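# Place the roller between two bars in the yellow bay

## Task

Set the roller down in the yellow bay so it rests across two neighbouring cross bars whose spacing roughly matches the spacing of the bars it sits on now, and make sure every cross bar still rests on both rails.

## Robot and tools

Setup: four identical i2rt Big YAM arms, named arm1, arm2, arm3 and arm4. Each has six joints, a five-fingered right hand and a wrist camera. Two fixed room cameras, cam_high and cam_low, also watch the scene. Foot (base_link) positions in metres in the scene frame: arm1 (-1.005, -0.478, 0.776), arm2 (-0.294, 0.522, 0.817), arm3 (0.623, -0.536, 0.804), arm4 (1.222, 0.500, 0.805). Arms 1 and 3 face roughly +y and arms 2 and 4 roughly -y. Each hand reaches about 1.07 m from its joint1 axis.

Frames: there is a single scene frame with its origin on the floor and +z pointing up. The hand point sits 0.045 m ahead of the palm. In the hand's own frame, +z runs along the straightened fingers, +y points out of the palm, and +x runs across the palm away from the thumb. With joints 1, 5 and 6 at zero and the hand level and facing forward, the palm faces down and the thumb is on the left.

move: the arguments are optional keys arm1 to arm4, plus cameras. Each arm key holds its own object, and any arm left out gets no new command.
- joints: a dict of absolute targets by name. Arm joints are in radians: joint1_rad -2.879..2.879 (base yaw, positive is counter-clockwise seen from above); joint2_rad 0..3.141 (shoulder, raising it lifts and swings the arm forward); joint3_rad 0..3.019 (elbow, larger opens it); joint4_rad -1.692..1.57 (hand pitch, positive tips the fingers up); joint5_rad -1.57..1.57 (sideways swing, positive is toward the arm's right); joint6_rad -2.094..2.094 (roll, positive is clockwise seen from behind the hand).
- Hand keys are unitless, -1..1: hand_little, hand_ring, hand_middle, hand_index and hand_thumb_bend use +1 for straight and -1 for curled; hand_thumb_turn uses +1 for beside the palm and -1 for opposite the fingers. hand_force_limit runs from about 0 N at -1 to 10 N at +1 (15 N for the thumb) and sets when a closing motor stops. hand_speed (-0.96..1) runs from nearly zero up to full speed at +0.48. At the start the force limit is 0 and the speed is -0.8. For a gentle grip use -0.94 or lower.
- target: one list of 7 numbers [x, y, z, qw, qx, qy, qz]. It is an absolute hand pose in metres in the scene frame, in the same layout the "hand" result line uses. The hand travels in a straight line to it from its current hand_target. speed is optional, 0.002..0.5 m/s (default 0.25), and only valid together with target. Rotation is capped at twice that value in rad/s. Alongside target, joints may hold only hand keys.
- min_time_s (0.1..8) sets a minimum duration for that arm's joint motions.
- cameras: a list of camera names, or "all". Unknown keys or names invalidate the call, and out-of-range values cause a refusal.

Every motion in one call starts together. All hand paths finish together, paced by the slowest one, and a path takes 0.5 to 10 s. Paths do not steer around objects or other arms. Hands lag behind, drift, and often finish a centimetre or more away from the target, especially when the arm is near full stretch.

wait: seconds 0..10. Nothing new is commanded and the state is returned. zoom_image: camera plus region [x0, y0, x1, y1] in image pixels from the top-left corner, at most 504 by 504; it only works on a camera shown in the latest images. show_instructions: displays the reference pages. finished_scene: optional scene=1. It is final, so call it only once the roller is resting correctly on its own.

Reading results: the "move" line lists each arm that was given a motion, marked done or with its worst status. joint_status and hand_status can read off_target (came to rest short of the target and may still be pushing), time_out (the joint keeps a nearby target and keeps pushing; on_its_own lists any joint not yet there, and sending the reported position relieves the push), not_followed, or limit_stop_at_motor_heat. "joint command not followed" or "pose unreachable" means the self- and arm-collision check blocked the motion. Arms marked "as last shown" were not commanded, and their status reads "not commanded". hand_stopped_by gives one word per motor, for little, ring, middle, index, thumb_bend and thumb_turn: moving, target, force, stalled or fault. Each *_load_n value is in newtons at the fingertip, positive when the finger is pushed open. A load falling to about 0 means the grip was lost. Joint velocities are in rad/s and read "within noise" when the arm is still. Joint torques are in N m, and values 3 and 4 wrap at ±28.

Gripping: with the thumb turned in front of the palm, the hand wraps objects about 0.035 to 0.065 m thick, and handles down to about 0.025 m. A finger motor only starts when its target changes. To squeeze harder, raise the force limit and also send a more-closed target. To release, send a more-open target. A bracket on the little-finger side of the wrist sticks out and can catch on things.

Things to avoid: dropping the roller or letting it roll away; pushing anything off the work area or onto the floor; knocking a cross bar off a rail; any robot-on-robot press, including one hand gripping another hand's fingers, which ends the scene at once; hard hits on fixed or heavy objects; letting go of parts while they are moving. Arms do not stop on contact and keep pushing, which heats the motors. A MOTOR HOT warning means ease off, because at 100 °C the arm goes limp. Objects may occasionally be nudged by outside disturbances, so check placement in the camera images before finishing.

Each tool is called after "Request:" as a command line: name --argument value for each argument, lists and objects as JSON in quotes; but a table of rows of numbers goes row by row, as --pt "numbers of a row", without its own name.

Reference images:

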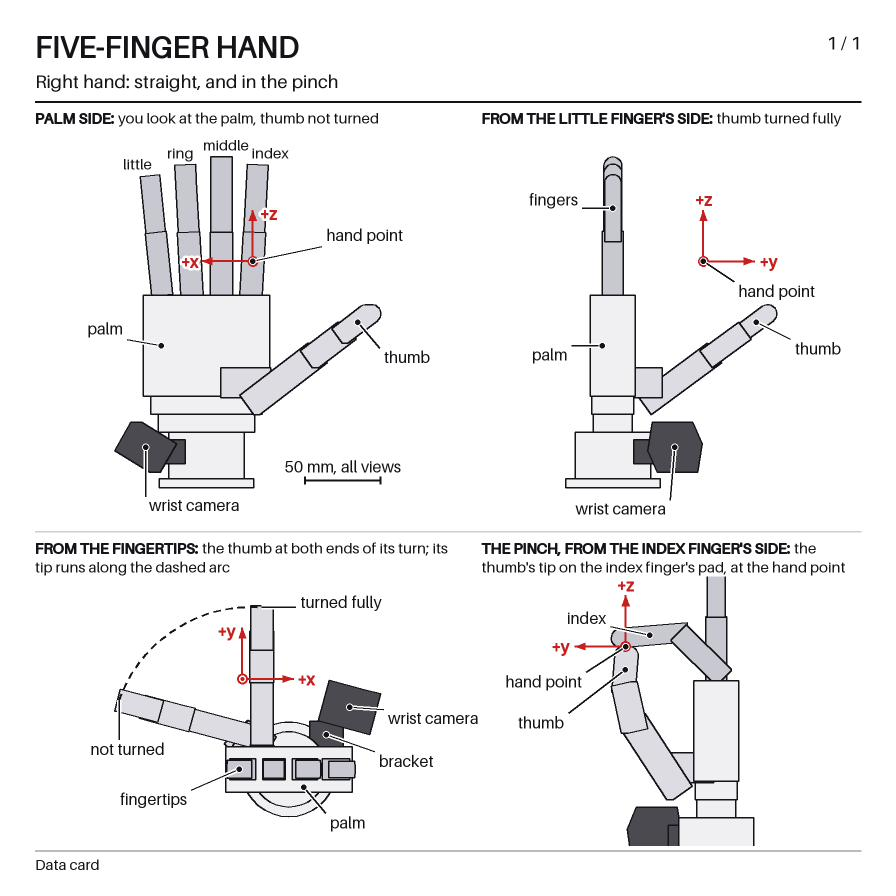

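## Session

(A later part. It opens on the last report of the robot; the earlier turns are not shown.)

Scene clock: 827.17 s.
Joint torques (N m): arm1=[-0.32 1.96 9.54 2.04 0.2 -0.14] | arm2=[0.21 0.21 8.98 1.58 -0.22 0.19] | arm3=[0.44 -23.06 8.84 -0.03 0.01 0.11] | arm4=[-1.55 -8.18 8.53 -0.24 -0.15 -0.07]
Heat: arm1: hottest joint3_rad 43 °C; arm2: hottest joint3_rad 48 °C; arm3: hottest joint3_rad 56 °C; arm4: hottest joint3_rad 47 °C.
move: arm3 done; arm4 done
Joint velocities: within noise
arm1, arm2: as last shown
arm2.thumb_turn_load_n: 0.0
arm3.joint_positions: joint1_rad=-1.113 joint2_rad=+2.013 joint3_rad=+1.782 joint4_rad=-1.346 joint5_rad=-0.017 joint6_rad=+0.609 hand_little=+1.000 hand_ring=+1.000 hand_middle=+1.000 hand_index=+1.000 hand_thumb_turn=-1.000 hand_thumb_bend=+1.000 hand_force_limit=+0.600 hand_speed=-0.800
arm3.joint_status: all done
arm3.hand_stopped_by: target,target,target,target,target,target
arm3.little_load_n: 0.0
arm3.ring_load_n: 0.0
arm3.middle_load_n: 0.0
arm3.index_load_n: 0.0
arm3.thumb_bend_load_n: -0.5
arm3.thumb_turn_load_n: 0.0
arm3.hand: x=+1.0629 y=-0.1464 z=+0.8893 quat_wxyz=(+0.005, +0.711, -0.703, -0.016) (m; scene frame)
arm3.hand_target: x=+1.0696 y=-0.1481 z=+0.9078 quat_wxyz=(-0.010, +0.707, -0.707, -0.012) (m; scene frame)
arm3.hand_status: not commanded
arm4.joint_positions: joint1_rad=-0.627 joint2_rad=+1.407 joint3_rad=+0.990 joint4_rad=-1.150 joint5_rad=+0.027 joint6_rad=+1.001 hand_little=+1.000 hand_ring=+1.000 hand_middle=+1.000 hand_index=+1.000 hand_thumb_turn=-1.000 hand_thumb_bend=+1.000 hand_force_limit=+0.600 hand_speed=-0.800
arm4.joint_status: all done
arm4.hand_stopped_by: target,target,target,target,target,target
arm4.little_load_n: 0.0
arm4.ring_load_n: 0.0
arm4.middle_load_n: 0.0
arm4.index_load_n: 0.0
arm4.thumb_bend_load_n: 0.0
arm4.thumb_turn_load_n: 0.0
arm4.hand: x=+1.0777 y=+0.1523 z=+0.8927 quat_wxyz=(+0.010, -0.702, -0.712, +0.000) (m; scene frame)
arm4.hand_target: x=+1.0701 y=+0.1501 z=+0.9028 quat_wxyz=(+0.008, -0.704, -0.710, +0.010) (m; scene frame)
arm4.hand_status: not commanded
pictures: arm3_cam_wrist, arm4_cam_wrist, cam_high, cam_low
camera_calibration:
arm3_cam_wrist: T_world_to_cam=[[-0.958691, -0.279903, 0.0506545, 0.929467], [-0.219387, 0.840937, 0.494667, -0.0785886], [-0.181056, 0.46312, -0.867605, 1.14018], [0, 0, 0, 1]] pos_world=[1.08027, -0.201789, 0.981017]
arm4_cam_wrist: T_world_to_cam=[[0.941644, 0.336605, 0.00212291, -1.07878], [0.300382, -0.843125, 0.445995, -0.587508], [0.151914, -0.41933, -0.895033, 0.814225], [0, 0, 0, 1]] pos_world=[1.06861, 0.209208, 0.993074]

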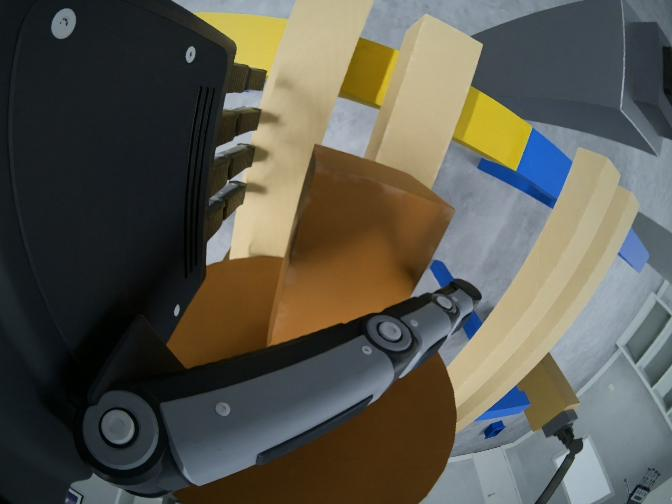

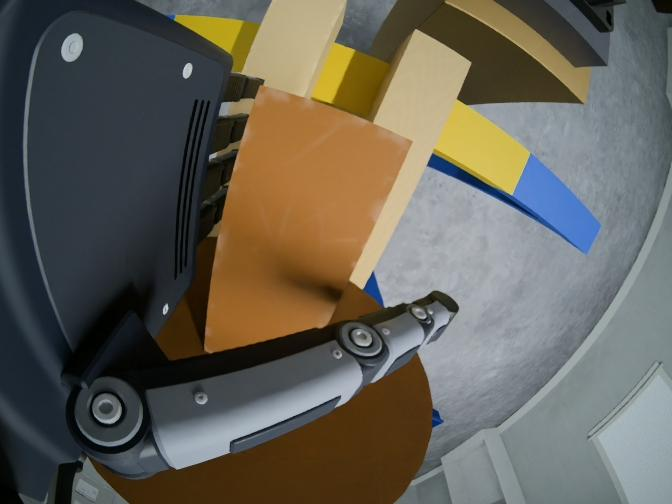

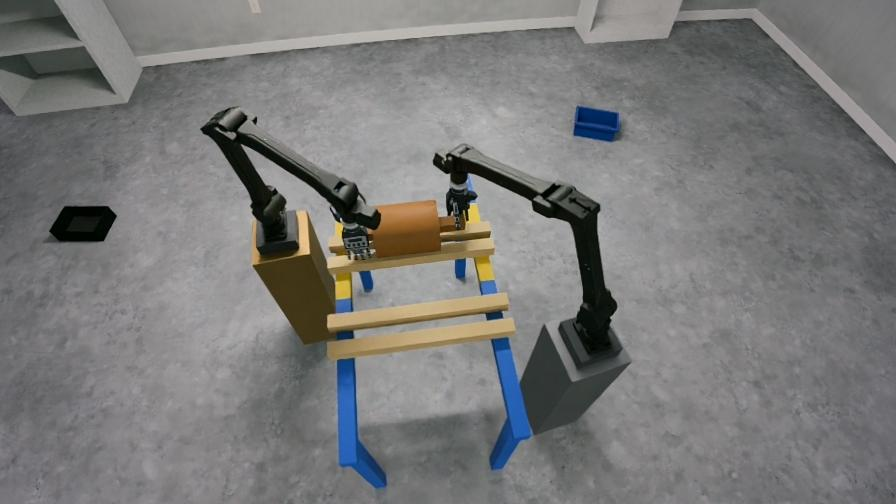

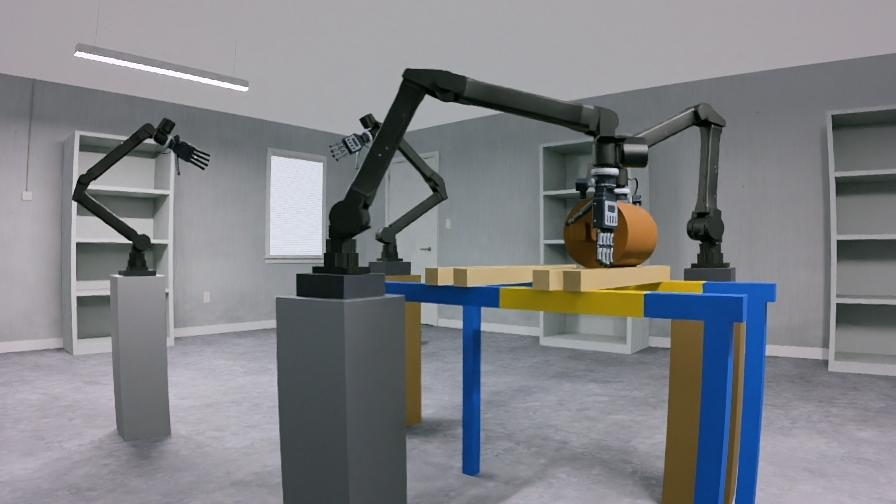

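Request:
move --arm3 '{"target": [1.072, -0.155, 1.03, -0.01, 0.7071, -0.7071, -0.012], "speed": 0.08}' --arm4 '{"target": [1.068, 0.158, 1.03, -0.008, 0.704, 0.710, -0.010], "speed": 0.08}' --cameras '["cam_high", "cam_low", "arm3_cam_wrist", "arm4_cam_wrist"]'

Request:
zoom_image --camera "cam_low" --region '[500, 150, 720, 310]'

Request:
zoom_image --camera "cam_high" --region '[320, 160, 540, 350]'

Scene clock: 839.33 s.
Joint torques (N m): arm1=[-0.38 1.96 9.52 2.06 0.2 -0.15] | arm2=[0.21 0.21 8.98 1.57 -0.22 0.18] | arm3=[0.44 -21.95 13.01 -0.1 0.02 0.02] | arm4=[-1.85 -7.24 11.33 -0.28 -0.15 -0.07]
Heat: arm1: hottest joint3_rad 43 °C; arm2: hottest joint3_rad 48 °C; arm3: hottest joint3_rad 55 °C; arm4: hottest joint3_rad 48 °C.
move: arm3 off_target; arm4 off_target
Joint velocities: within noise
arm1, arm2: as last shown
arm3.joint_positions: joint1_rad=-1.122 joint2_rad=+1.973 joint3_rad=+2.001 joint4_rad=-1.648 joint5_rad=-0.017 joint6_rad=+0.609 hand_little=+1.000 hand_ring=+1.000 hand_middle=+1.000 hand_index=+1.000 hand_thumb_turn=-1.000 hand_thumb_bend=+1.000 hand_force_limit=+0.600 hand_speed=-0.800
arm3.joint_status: not commanded
arm3.hand_stopped_by: target,target,target,target,target,target
arm3.little_load_n: 0.0
arm3.ring_load_n: 0.0
arm3.middle_load_n: 0.0
arm3.index_load_n: 0.0
arm3.thumb_bend_load_n: 0.0
arm3.thumb_turn_load_n: 0.0
arm3.hand: x=+1.0559 y=-0.1591 z=+0.9977 quat_wxyz=(+0.026, +0.707, -0.706, -0.019) (m; scene frame)
arm3.hand_target: x=+1.0702 y=-0.1562 z=+1.0299 quat_wxyz=(-0.010, +0.707, -0.707, -0.012) (m; scene frame)
arm3.hand_status: off_target (0.036 m and 4.2 deg from the pose sent, 0.141 m and 1.8 deg at the start)
arm4.joint_positions: joint1_rad=-0.637 joint2_rad=+1.309 joint3_rad=+1.217 joint4_rad=-1.494 joint5_rad=+0.027 joint6_rad=+0.988 hand_little=+1.000 hand_ring=+1.000 hand_middle=+1.000 hand_index=+1.000 hand_thumb_turn=-1.000 hand_thumb_bend=+1.000 hand_force_limit=+0.600 hand_speed=-0.800
arm4.joint_status: not commanded
arm4.hand_stopped_by: target,target,target,target,target,target
arm4.little_load_n: 0.0
arm4.ring_load_n: 0.0
arm4.middle_load_n: 0.0
arm4.index_load_n: 0.0
arm4.thumb_bend_load_n: 0.0
arm4.thumb_turn_load_n: 0.0
arm4.hand: x=+1.0796 y=+0.1640 z=+1.0113 quat_wxyz=(+0.012, -0.701, -0.713, -0.010) (m; scene frame)
arm4.hand_target: x=+1.0684 y=+0.1585 z=+1.0299 quat_wxyz=(+0.008, -0.704, -0.710, +0.010) (m; scene frame)
arm4.hand_status: off_target (0.023 m and 2.4 deg from the pose sent, 0.138 m and 1.2 deg at the start)
pictures: arm3_cam_wrist, arm4_cam_wrist, cam_high, cam_low
camera_calibration:
arm3_cam_wrist: T_world_to_cam=[[-0.958368, -0.270182, 0.0923701, 0.873261], [-0.194774, 0.855135, 0.480424, -0.13254], [-0.208791, 0.442432, -0.872158, 1.26929], [0, 0, 0, 1]] pos_world=[1.07611, -0.212297, 1.09004]
arm4_cam_wrist: T_world_to_cam=[[0.940451, 0.339452, 0.0180288, -1.10006], [0.29834, -0.849644, 0.434855, -0.616695], [0.162931, -0.403581, -0.90032, 0.915795], [0, 0, 0, 1]] pos_world=[1.06932, 0.219043, 1.11251]

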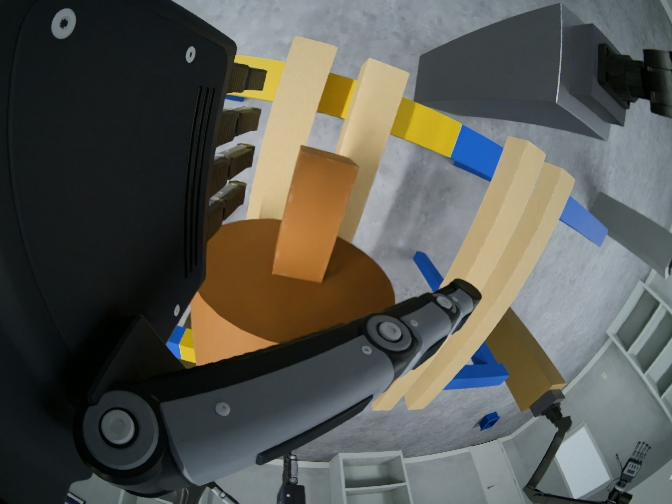

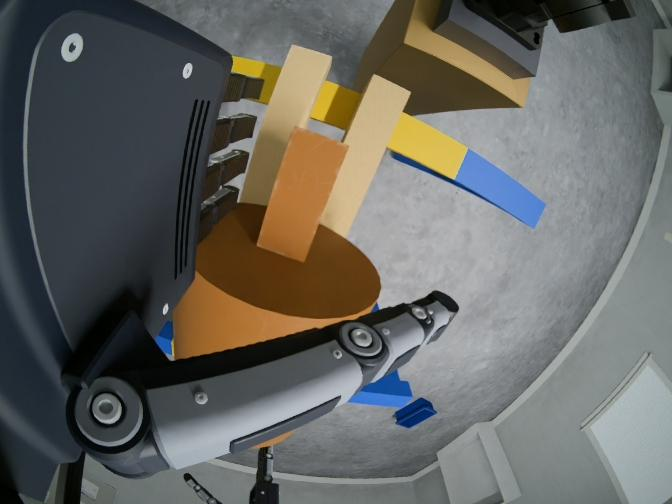

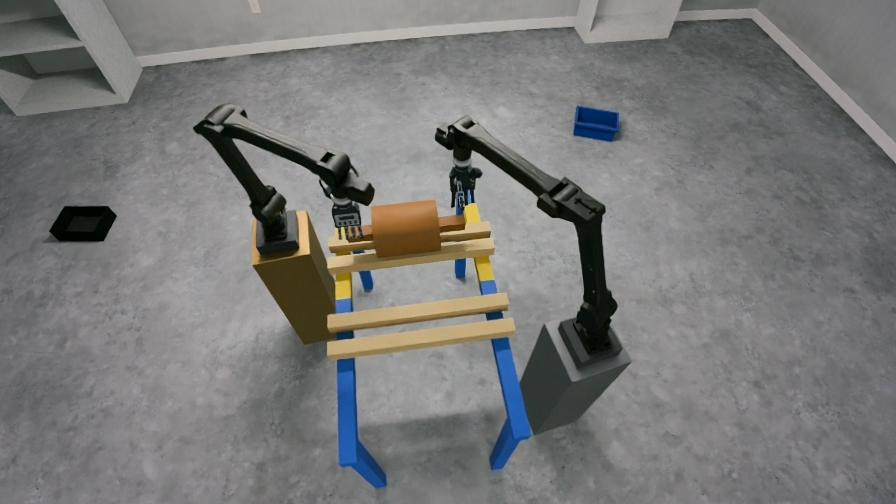

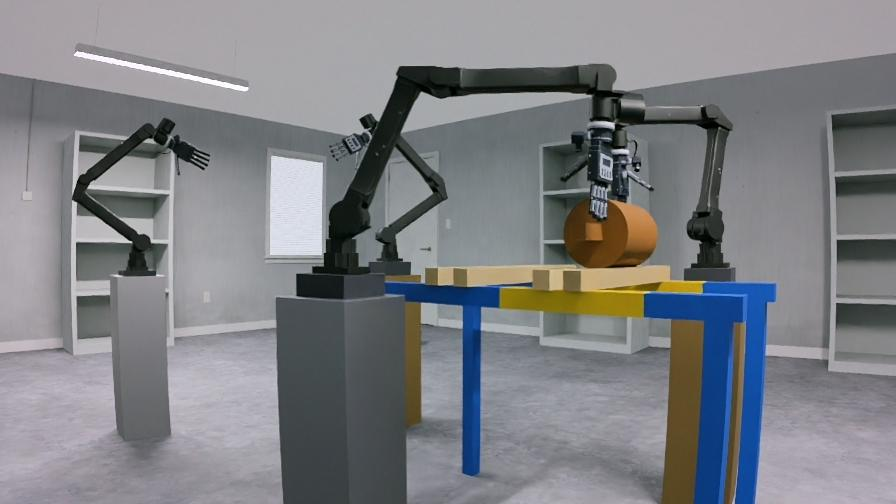

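Scaled by 2.291 from the camera's 896x504 image, which has a finer 1280x720 frame.

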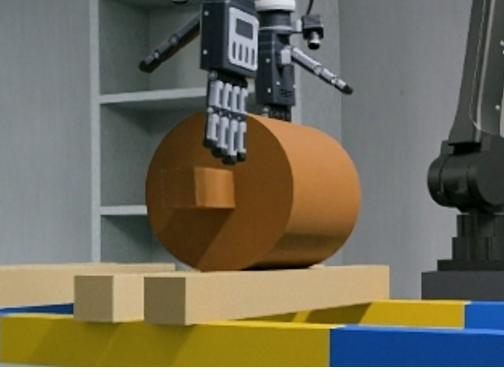

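Scaled by 2.291 from the camera's 896x504 image, which has a finer 1280x720 frame.

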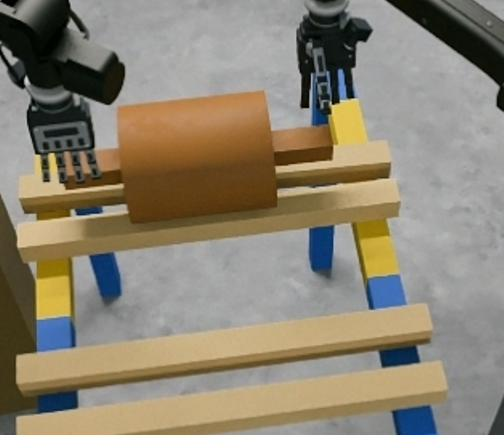

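Request:
move --arm3 '{"joints": {"joint2_rad": 1.75}, "min_time_s": 1.5}' --arm4 '{"joints": {"joint2_rad": 1.1}, "min_time_s": 1.5}' --cameras '["cam_high", "cam_low"]'

Request:
zoom_image --camera "cam_high" --region '[320, 160, 540, 350]'

Request:
zoom_image --camera "cam_low" --region '[420, 170, 720, 310]'

Scene clock: 847.57 s.
Joint torques (N m): arm1=[-0.26 1.96 9.52 2.02 0.2 -0.15] | arm2=[0.21 0.26 8.98 1.57 -0.22 0.19] | arm3=[0.38 -18.9 13.14 0.25 0.02 0.02] | arm4=[-1.85 -4.78 11.74 0.06 -0.15 -0.07]
Heat: arm1: hottest joint3_rad 43 °C; arm2: hottest joint3_rad 48 °C; arm3: hottest joint3_rad 58 °C; arm4: hottest joint3_rad 49 °C.
move: arm3 done; arm4 done
Joint velocities: within noise
arm1, arm2: as last shown
arm2.thumb_bend_load_n: -0.5
arm3.joint_positions: joint1_rad=-1.122 joint2_rad=+1.764 joint3_rad=+2.001 joint4_rad=-1.649 joint5_rad=-0.017 joint6_rad=+0.609 hand_little=+1.000 hand_ring=+1.000 hand_middle=+1.000 hand_index=+1.000 hand_thumb_turn=-1.000 hand_thumb_bend=+1.000 hand_force_limit=+0.600 hand_speed=-0.800
arm3.joint_status: all done
arm3.hand_stopped_by: target,target,target,target,target,target
arm3.little_load_n: 0.0
arm3.ring_load_n: 0.0
arm3.middle_load_n: 0.0
arm3.index_load_n: 0.0
arm3.thumb_bend_load_n: 0.0
arm3.thumb_turn_load_n: 0.0
arm3.hand: x=+1.0362 y=-0.1744 z=+1.1102 quat_wxyz=(-0.077, +0.706, -0.704, -0.001) (m; scene frame)
arm3.hand_target: x=+1.0448 y=-0.1752 z=+1.1439 quat_wxyz=(-0.113, +0.703, -0.703, +0.007) (m; scene frame)
arm3.hand_status: not commanded
arm4.joint_positions: joint1_rad=-0.637 joint2_rad=+1.106 joint3_rad=+1.217 joint4_rad=-1.494 joint5_rad=+0.027 joint6_rad=+0.988 hand_little=+1.000 hand_ring=+1.000 hand_middle=+1.000 hand_index=+1.000 hand_thumb_turn=-1.000 hand_thumb_bend=+1.000 hand_force_limit=+0.600 hand_speed=-0.800
arm4.joint_status: all done
arm4.hand_stopped_by: target,target,target,target,target,target
arm4.little_load_n: 0.0
arm4.ring_load_n: 0.0
arm4.middle_load_n: 0.0
arm4.index_load_n: 0.0
arm4.thumb_bend_load_n: 0.0
arm4.thumb_turn_load_n: 0.0
arm4.hand: x=+1.0911 y=+0.1830 z=+1.0778 quat_wxyz=(-0.009, -0.699, -0.709, +0.089) (m; scene frame)
arm4.hand_target: x=+1.0824 y=+0.1806 z=+1.0979 quat_wxyz=(-0.012, -0.701, -0.705, +0.110) (m; scene frame)
arm4.hand_status: not commanded
pictures: cam_high, cam_low

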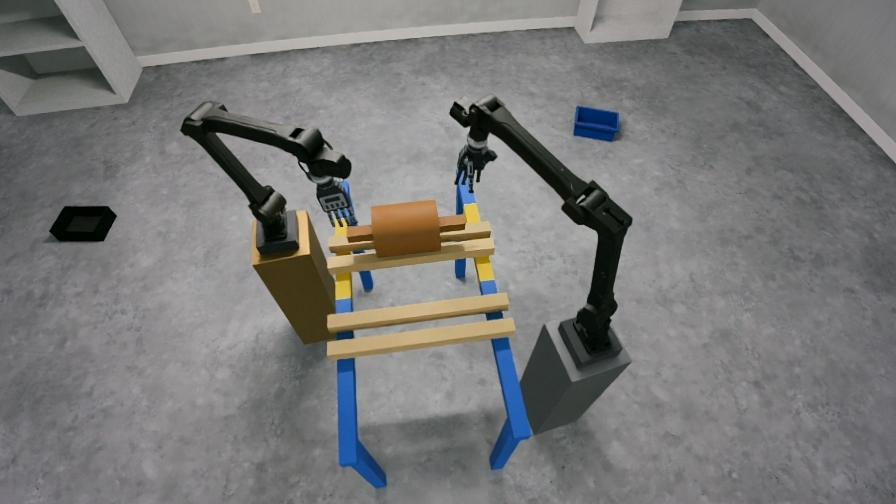

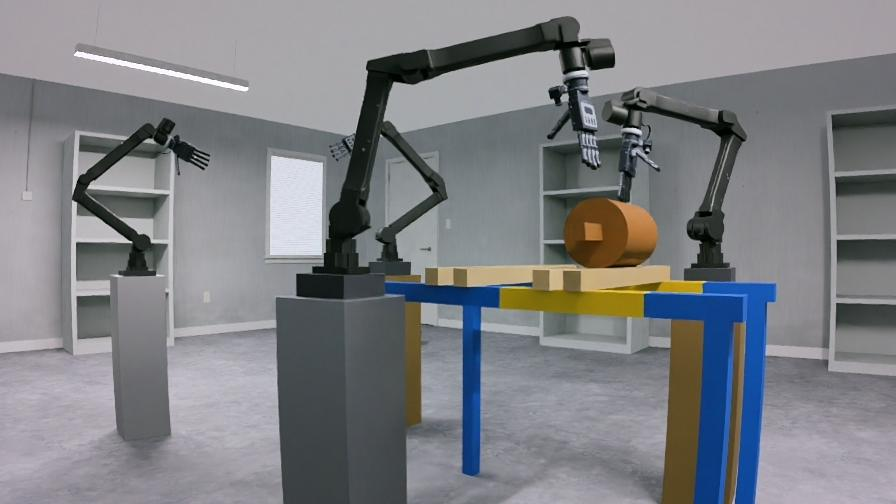

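Scaled by 2.291 from the camera's 896x504 image, which has a finer 1280x720 frame.

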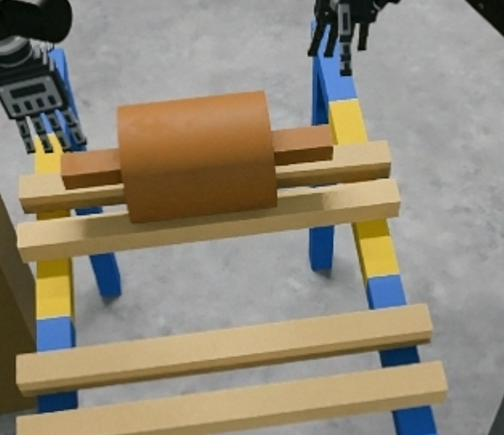

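Scaled by 1.680 from the camera's 896x504 image, which has a finer 1280x720 frame.

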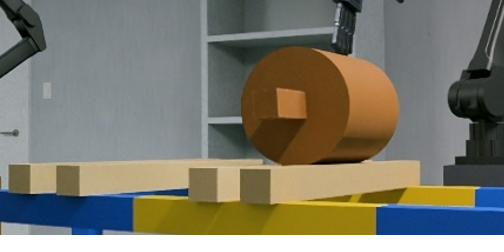

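Request:
zoom_image --camera "cam_high" --region '[430, 180, 540, 370]'

Request:
zoom_image --camera "cam_high" --region '[320, 180, 430, 370]'

Scaled by 2.653 from the camera's 896x504 image, which has a finer 1280x720 frame.

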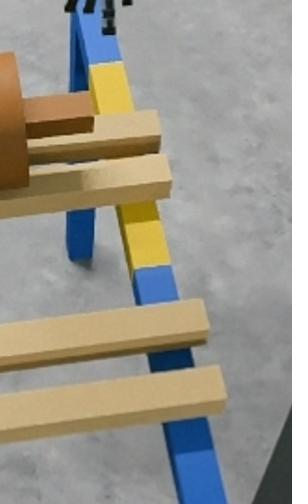

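Scaled by 2.653 from the camera's 896x504 image, which has a finer 1280x720 frame.

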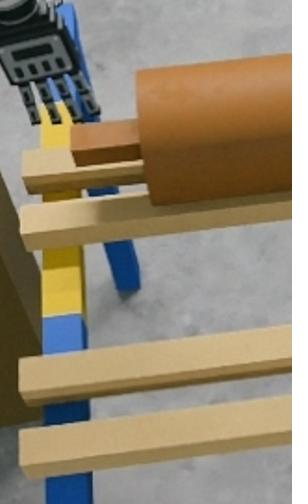

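Request:
move --arm3 '{"target": [0.998, -0.236, 1.0, 0, 0.7071, -0.7071, 0], "speed": 0.15}'

Request:
move --arm3 '{"target": [0.992, -0.234, 0.93, -0.01, 0.7071, -0.7071, 0], "speed": 0.08}' --cameras '["cam_high", "cam_low", "arm3_cam_wrist"]'

Request:
zoom_image --camera "arm3_cam_wrist" --region '[180, 0, 480, 300]'

Request:
zoom_image --camera "cam_high" --region '[430, 160, 540, 270]'

Scene clock: 952.57 s.
Joint torques (N m): arm1=[-0.32 1.96 9.54 2.04 0.21 -0.15] | arm2=[0.21 0.26 8.99 1.58 -0.22 0.19] | arm3=[0.44 -18.2 7.25 0.75 0.05 -0.03] | arm4=[-1.85 -4.84 11.74 0.05 -0.15 -0.07]
Heat: arm1: hottest joint3_rad 43 °C; arm2: hottest joint3_rad 49 °C; arm3: hottest joint3_rad 67 °C; arm4: hottest joint3_rad 57 °C.
move: arm3 done
Joint velocities: within noise
arm1, arm2, arm4: as last shown
arm1.little_load_n: 0.5
arm2.thumb_bend_load_n: 0.0
arm3.joint_positions: joint1_rad=-1.161 joint2_rad=+1.693 joint3_rad=+1.595 joint4_rad=-1.489 joint5_rad=+0.010 joint6_rad=+0.575 hand_little=+1.000 hand_ring=+1.000 hand_middle=+1.000 hand_index=+1.000 hand_thumb_turn=-1.000 hand_thumb_bend=+1.000 hand_force_limit=+0.600 hand_speed=-0.800
arm3.joint_status: not commanded
arm3.hand_stopped_by: target,target,target,target,target,target
arm3.little_load_n: 0.5
arm3.ring_load_n: 0.0
arm3.middle_load_n: 0.0
arm3.index_load_n: 0.0
arm3.thumb_bend_load_n: -0.5
arm3.thumb_turn_load_n: 0.0
arm3.hand: x=+0.9967 y=-0.2314 z=+0.9932 quat_wxyz=(+0.012, +0.706, -0.708, -0.003) (m; scene frame)
arm3.hand_target: x=+0.9979 y=-0.2359 z=+0.9999 quat_wxyz=(+0.000, +0.707, -0.707, +0.000) (m; scene frame)
arm3.hand_status: done (0.008 m and 1.4 deg from the pose sent, 0.132 m and 8.8 deg at the start)
pictures: none

Scene clock: 954.13 s.
Joint torques (N m): arm1=[-0.32 1.96 9.52 2.04 0.2 -0.14] | arm2=[0.26 0.21 8.99 1.58 -0.22 0.19] | arm3=[0.85 -16.67 7.06 0.83 -0.15 0.04] | arm4=[-1.9 -4.84 11.73 0.06 -0.14 -0.07]
Heat: arm1: hottest joint3_rad 43 °C; arm2: hottest joint3_rad 49 °C; arm3: hottest joint3_rad 66 °C; arm4: hottest joint3_rad 57 °C.
move: arm3 done
Joint velocities: within noise
arm1.joint_positions: joint1_rad=-0.078 joint2_rad=+0.628 joint3_rad=+1.375 joint4_rad=-1.214 joint5_rad=+0.151 joint6_rad=-1.217 hand_little=+1.000 hand_ring=+1.000 hand_middle=+1.000 hand_index=+1.000 hand_thumb_turn=+1.000 hand_thumb_bend=+1.000 hand_force_limit=+0.000 hand_speed=-0.800
arm1.joint_status: not commanded
arm1.hand_stopped_by: target,target,target,target,target,target
arm1.little_load_n: 0.0
arm1.ring_load_n: 0.0
arm1.middle_load_n: 0.0
arm1.index_load_n: 0.0
arm1.thumb_bend_load_n: 0.0
arm1.thumb_turn_load_n: 0.0
arm1.hand: x=-0.8871 y=-0.2563 z=+1.2843 quat_wxyz=(-0.349, +0.761, +0.374, +0.398) (m; scene frame)
arm1.hand_target: x=-0.8877 y=-0.2580 z=+1.2936 quat_wxyz=(-0.356, +0.756, +0.371, +0.404) (m; scene frame)
arm1.hand_status: not commanded
arm2.joint_positions: joint1_rad=-0.309 joint2_rad=+0.613 joint3_rad=+1.400 joint4_rad=-1.280 joint5_rad=-0.255 joint6_rad=-1.443 hand_little=+1.000 hand_ring=+1.000 hand_middle=+1.000 hand_index=+1.000 hand_thumb_turn=+1.000 hand_thumb_bend=+1.000 hand_force_limit=+0.000 hand_speed=-0.800
arm2.joint_status: not commanded
arm2.hand_stopped_by: target,target,target,target,target,target
arm2.little_load_n: 0.0
arm2.ring_load_n: 0.0
arm2.middle_load_n: 0.0
arm2.index_load_n: 0.0
arm2.thumb_bend_load_n: 0.0
arm2.thumb_turn_load_n: 0.0
arm2.hand: x=-0.4104 y=+0.3052 z=+1.3269 quat_wxyz=(+0.352, +0.457, -0.721, +0.384) (m; scene frame)
arm2.hand_target: x=-0.4098 y=+0.3066 z=+1.3368 quat_wxyz=(+0.360, +0.455, -0.716, +0.389) (m; scene frame)
arm2.hand_status: not commanded
arm3.joint_positions: joint1_rad=-1.161 joint2_rad=+1.689 joint3_rad=+1.423 joint4_rad=-1.287 joint5_rad=+0.009 joint6_rad=+0.575 hand_little=+1.000 hand_ring=+1.000 hand_middle=+1.000 hand_index=+1.000 hand_thumb_turn=-1.000 hand_thumb_bend=+1.000 hand_force_limit=+0.600 hand_speed=-0.800
arm3.joint_status: not commanded
arm3.hand_stopped_by: target,target,target,target,target,target
arm3.little_load_n: 0.0
arm3.ring_load_n: 0.0
arm3.middle_load_n: 0.0
arm3.index_load_n: 0.0
arm3.thumb_bend_load_n: 0.0
arm3.thumb_turn_load_n: 0.0
arm3.hand: x=+0.9922 y=-0.2333 z=+0.9292 quat_wxyz=(-0.004, +0.706, -0.709, +0.000) (m; scene frame)
arm3.hand_target: x=+0.9919 y=-0.2340 z=+0.9299 quat_wxyz=(-0.010, +0.707, -0.707, +0.000) (m; scene frame)
arm3.hand_status: done (0.001 m and 0.7 deg from the pose sent, 0.063 m and 2.6 deg at the start)
arm4: as last shown
pictures: arm3_cam_wrist, cam_high, cam_low
camera_calibration:
arm3_cam_wrist: T_world_to_cam=[[-0.963813, -0.265791, 0.0204926, 0.87175], [-0.223876, 0.848758, 0.479051, -0.019935], [-0.144721, 0.457128, -0.877548, 1.17394], [0, 0, 0, 1]] pos_world=[1.00563, -0.288019, 1.02188]

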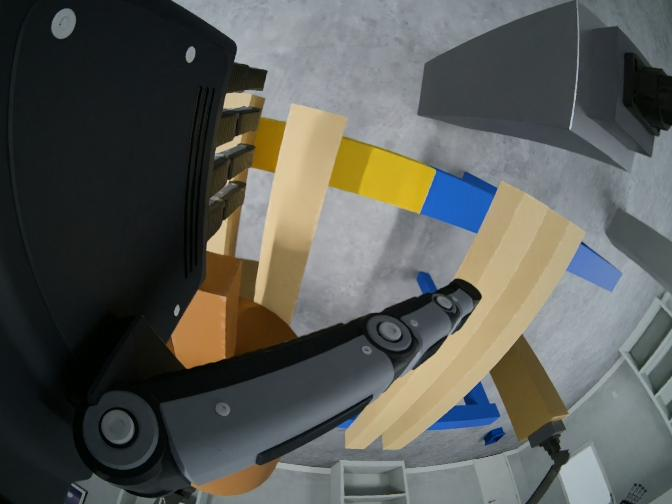

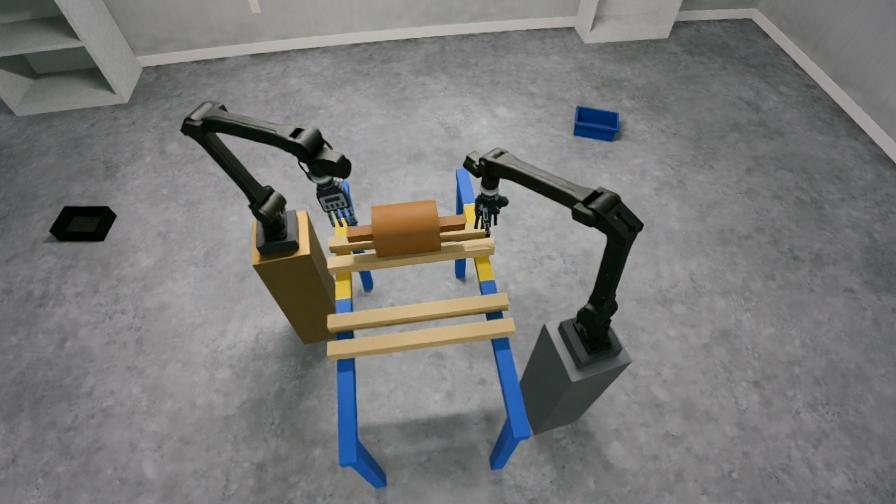

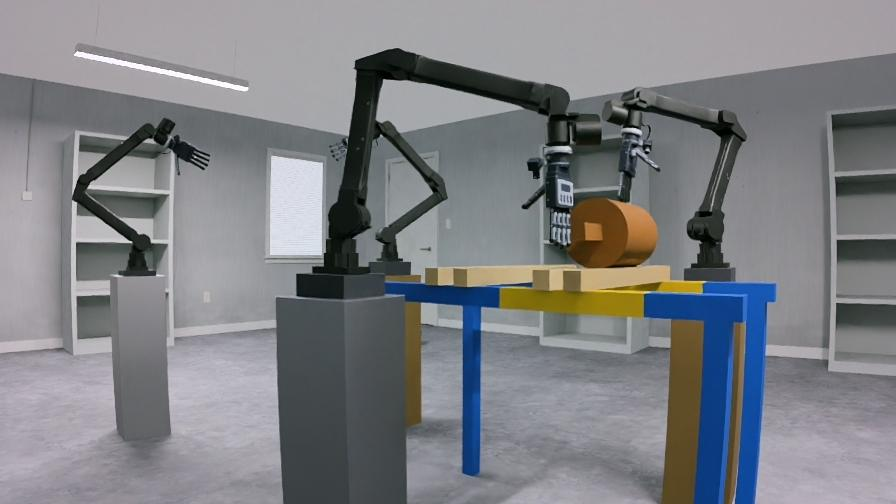

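Scaled by 1.680 from the camera's 672x504 image, which has a finer 960x720 frame.

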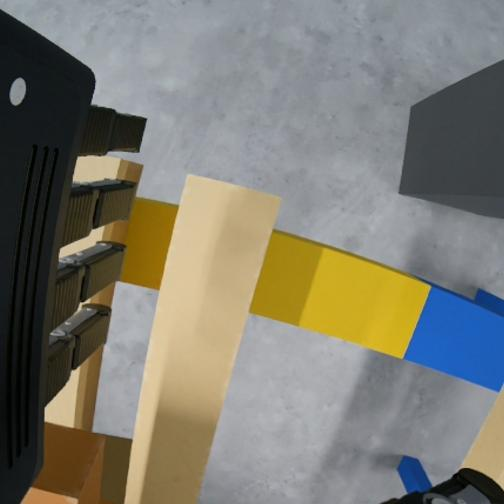

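Scaled by 4.582 from the camera's 896x504 image, which has a finer 1280x720 frame.

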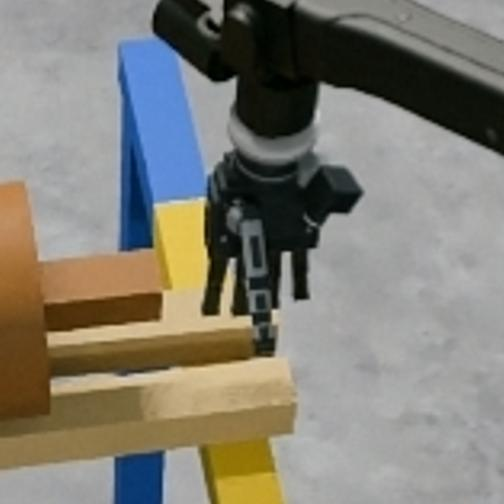

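Request:
move --arm3 '{"target": [0.9915, -0.236, 0.855, -0.005, 0.7071, -0.7071, 0], "speed": 0.05}' --cameras '["cam_high", "cam_low", "arm3_cam_wrist"]'

Request:
zoom_image --camera "arm3_cam_wrist" --region '[180, 0, 480, 300]'

Request:
zoom_image --camera "cam_high" --region '[430, 160, 540, 270]'

Request:
zoom_image --camera "cam_low" --region '[500, 180, 700, 310]'

Scene clock: 976.03 s.
Joint torques (N m): arm1=[-0.38 1.96 9.52 2.03 0.19 -0.15] | arm2=[0.21 0.21 8.98 1.58 -0.22 0.19] | arm3=[0.67 -15.74 6.63 0.87 -0.06 0] | arm4=[-1.79 -4.78 11.74 0.06 -0.14 -0.07]
Heat: arm1: hottest joint3_rad 43 °C; arm2: hottest joint3_rad 49 °C; arm3: hottest joint3_rad 60 °C; arm4: hottest joint3_rad 58 °C.
move: arm3 done
Joint velocities: within noise
arm1, arm2, arm4: as last shown
arm3.joint_positions: joint1_rad=-1.161 joint2_rad=+1.749 joint3_rad=+1.309 joint4_rad=-1.111 joint5_rad=+0.009 joint6_rad=+0.575 hand_little=+1.000 hand_ring=+1.000 hand_middle=+1.000 hand_index=+1.000 hand_thumb_turn=-1.000 hand_thumb_bend=+1.000 hand_force_limit=+0.600 hand_speed=-0.800
arm3.joint_status: not commanded
arm3.hand_stopped_by: target,target,target,target,target,target
arm3.little_load_n: 0.0
arm3.ring_load_n: 0.0
arm3.middle_load_n: 0.0
arm3.index_load_n: 0.0
arm3.thumb_bend_load_n: 0.0
arm3.thumb_turn_load_n: 0.0
arm3.hand: x=+0.9909 y=-0.2333 z=+0.8596 quat_wxyz=(-0.005, +0.706, -0.709, +0.000) (m; scene frame)
arm3.hand_target: x=+0.9914 y=-0.2360 z=+0.8550 quat_wxyz=(-0.005, +0.707, -0.707, +0.000) (m; scene frame)
arm3.hand_status: done (0.005 m and 0.2 deg from the pose sent, 0.074 m and 0.3 deg at the start)
pictures: arm3_cam_wrist, cam_high, cam_low
camera_calibration:
arm3_cam_wrist: T_world_to_cam=[[-0.963846, -0.265834, 0.0182586, 0.873862], [-0.224838, 0.848152, 0.479672, 0.0133534], [-0.142999, 0.458225, -0.877258, 1.111], [0, 0, 0, 1]] pos_world=[1.00414, -0.288114, 0.952276]

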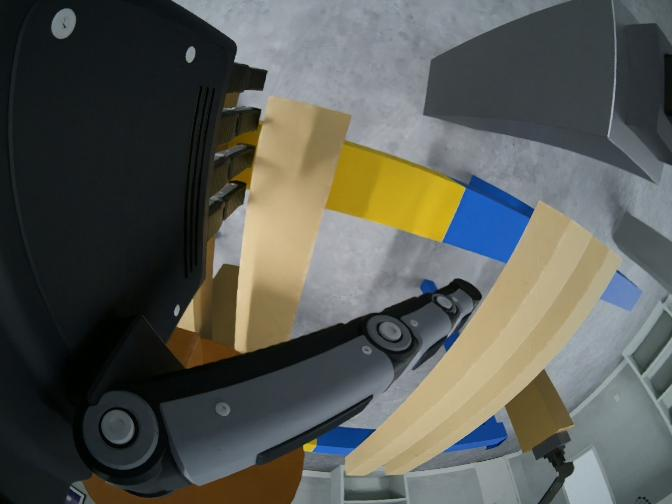

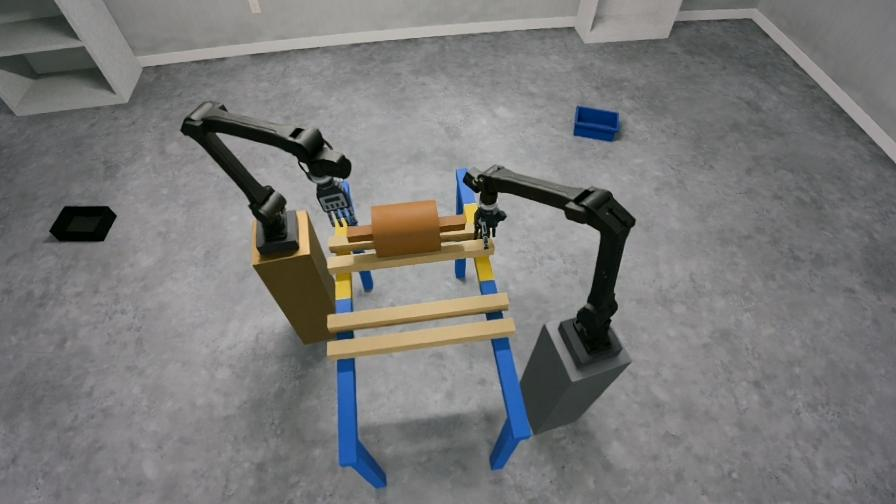

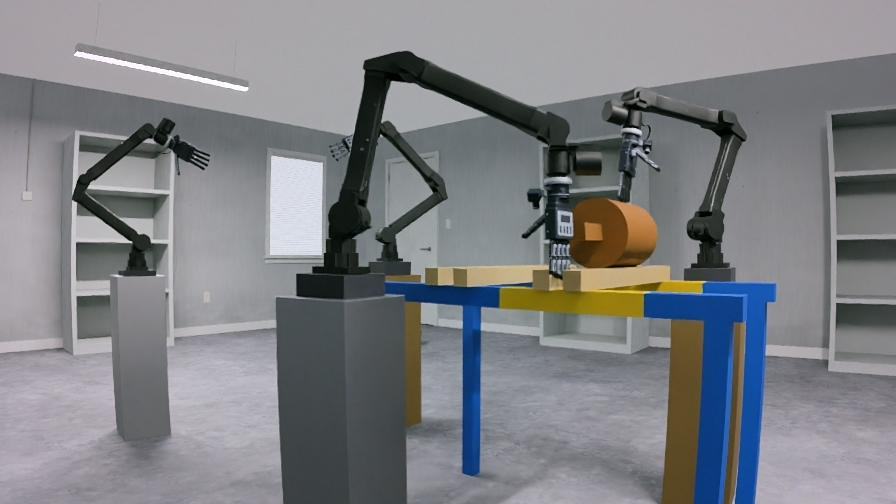

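Scaled by 1.680 from the camera's 672x504 image, which has a finer 960x720 frame.

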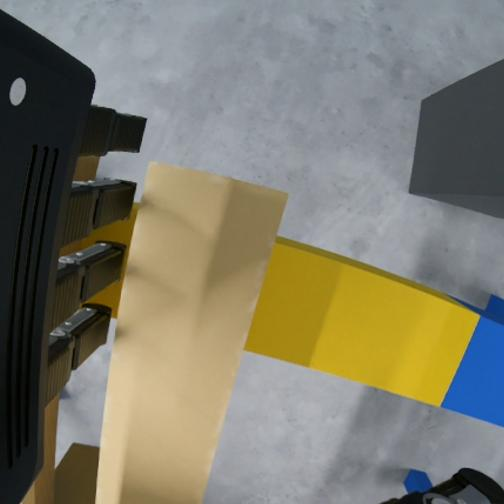

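Scaled by 4.582 from the camera's 896x504 image, which has a finer 1280x720 frame.

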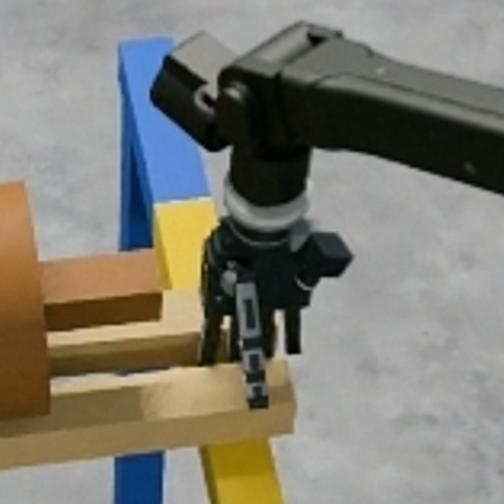

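Scaled by 2.520 from the camera's 896x504 image, which has a finer 1280x720 frame.

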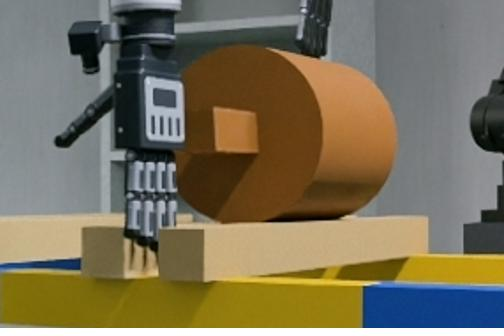

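Request:
move --arm3 '{"target": [1.021, -0.236, 0.850, -0.005, 0.7071, -0.7071, 0], "speed": 0.03}' --cameras '["cam_high", "cam_low", "arm3_cam_wrist"]'

Request:
zoom_image --camera "cam_high" --region '[430, 180, 540, 370]'

Request:
zoom_image --camera "cam_low" --region '[500, 180, 700, 310]'

Scene clock: 985.97 s.
Joint torques (N m): arm1=[-0.32 2.08 9.54 2.03 0.2 -0.14] | arm2=[0.21 0.21 8.98 1.57 -0.22 0.19] | arm3=[0.26 -15.09 11.7 0.25 0.01 -0.01] | arm4=[-1.85 -4.84 11.74 0.05 -0.15 -0.07]
Heat: arm1: hottest joint3_rad 43 °C; arm2: hottest joint3_rad 49 °C; arm3: hottest joint3_rad 58 °C; arm4: hottest joint3_rad 58 °C.
move: arm3 off_target
Joint velocities: within noise
arm1, arm2, arm4: as last shown
arm3.joint_positions: joint1_rad=-1.186 joint2_rad=+1.795 joint3_rad=+1.312 joint4_rad=-1.111 joint5_rad=+0.008 joint6_rad=+0.546 hand_little=+1.000 hand_ring=+1.000 hand_middle=+1.000 hand_index=+1.000 hand_thumb_turn=-1.000 hand_thumb_bend=+1.000 hand_force_limit=+0.600 hand_speed=-0.800
arm3.joint_status: not commanded
arm3.hand_stopped_by: target,target,target,target,target,target
arm3.little_load_n: 0.0
arm3.ring_load_n: 0.0
arm3.middle_load_n: -1.5
arm3.index_load_n: 0.0
arm3.thumb_bend_load_n: 0.0
arm3.thumb_turn_load_n: 0.0
arm3.hand: x=+0.9946 y=-0.2450 z=+0.8397 quat_wxyz=(+0.016, +0.707, -0.707, -0.006) (m; scene frame)
arm3.hand_target: x=+1.0201 y=-0.2368 z=+0.8506 quat_wxyz=(-0.006, +0.707, -0.707, +0.000) (m; scene frame)
arm3.hand_status: off_target (0.030 m and 2.5 deg from the pose sent, 0.032 m and 0.2 deg at the start)
pictures: arm3_cam_wrist, cam_high, cam_low
camera_calibration:
arm3_cam_wrist: T_world_to_cam=[[-0.961104, -0.269455, 0.0606012, 0.835526], [-0.210809, 0.85748, 0.469347, 0.0307427], [-0.178432, 0.438316, -0.880932, 1.13296], [0, 0, 0, 1]] pos_world=[1.01166, -0.297819, 0.932996]

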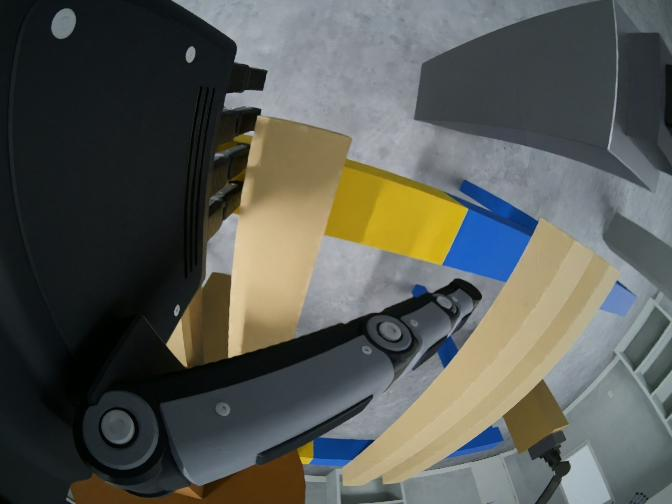

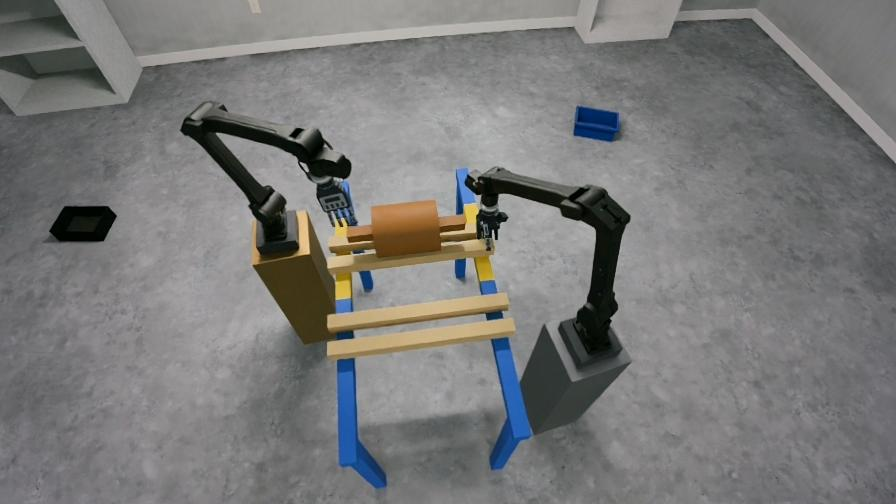

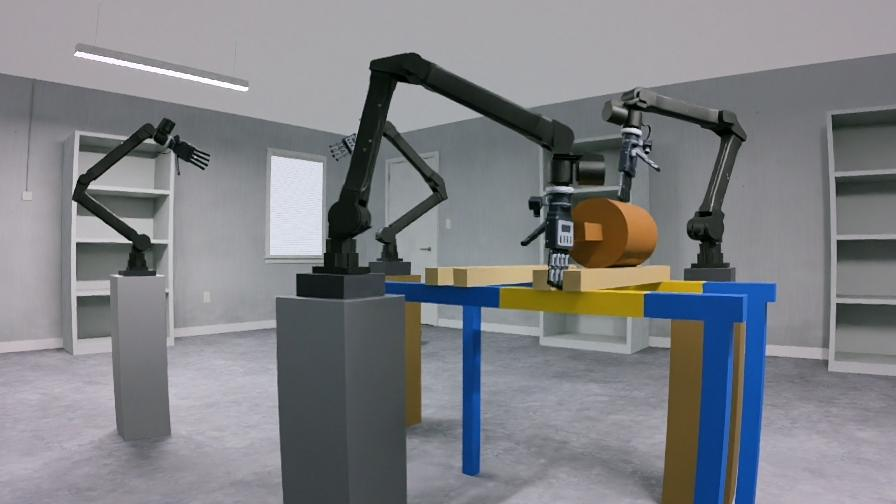

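Scaled by 2.653 from the camera's 896x504 image, which has a finer 1280x720 frame.

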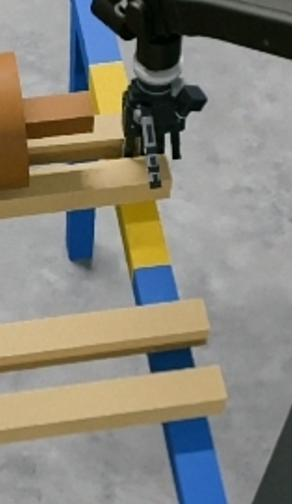

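Scaled by 2.520 from the camera's 896x504 image, which has a finer 1280x720 frame.

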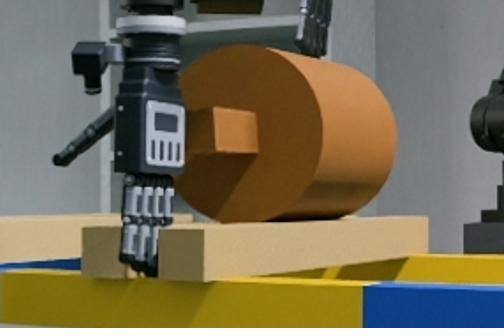

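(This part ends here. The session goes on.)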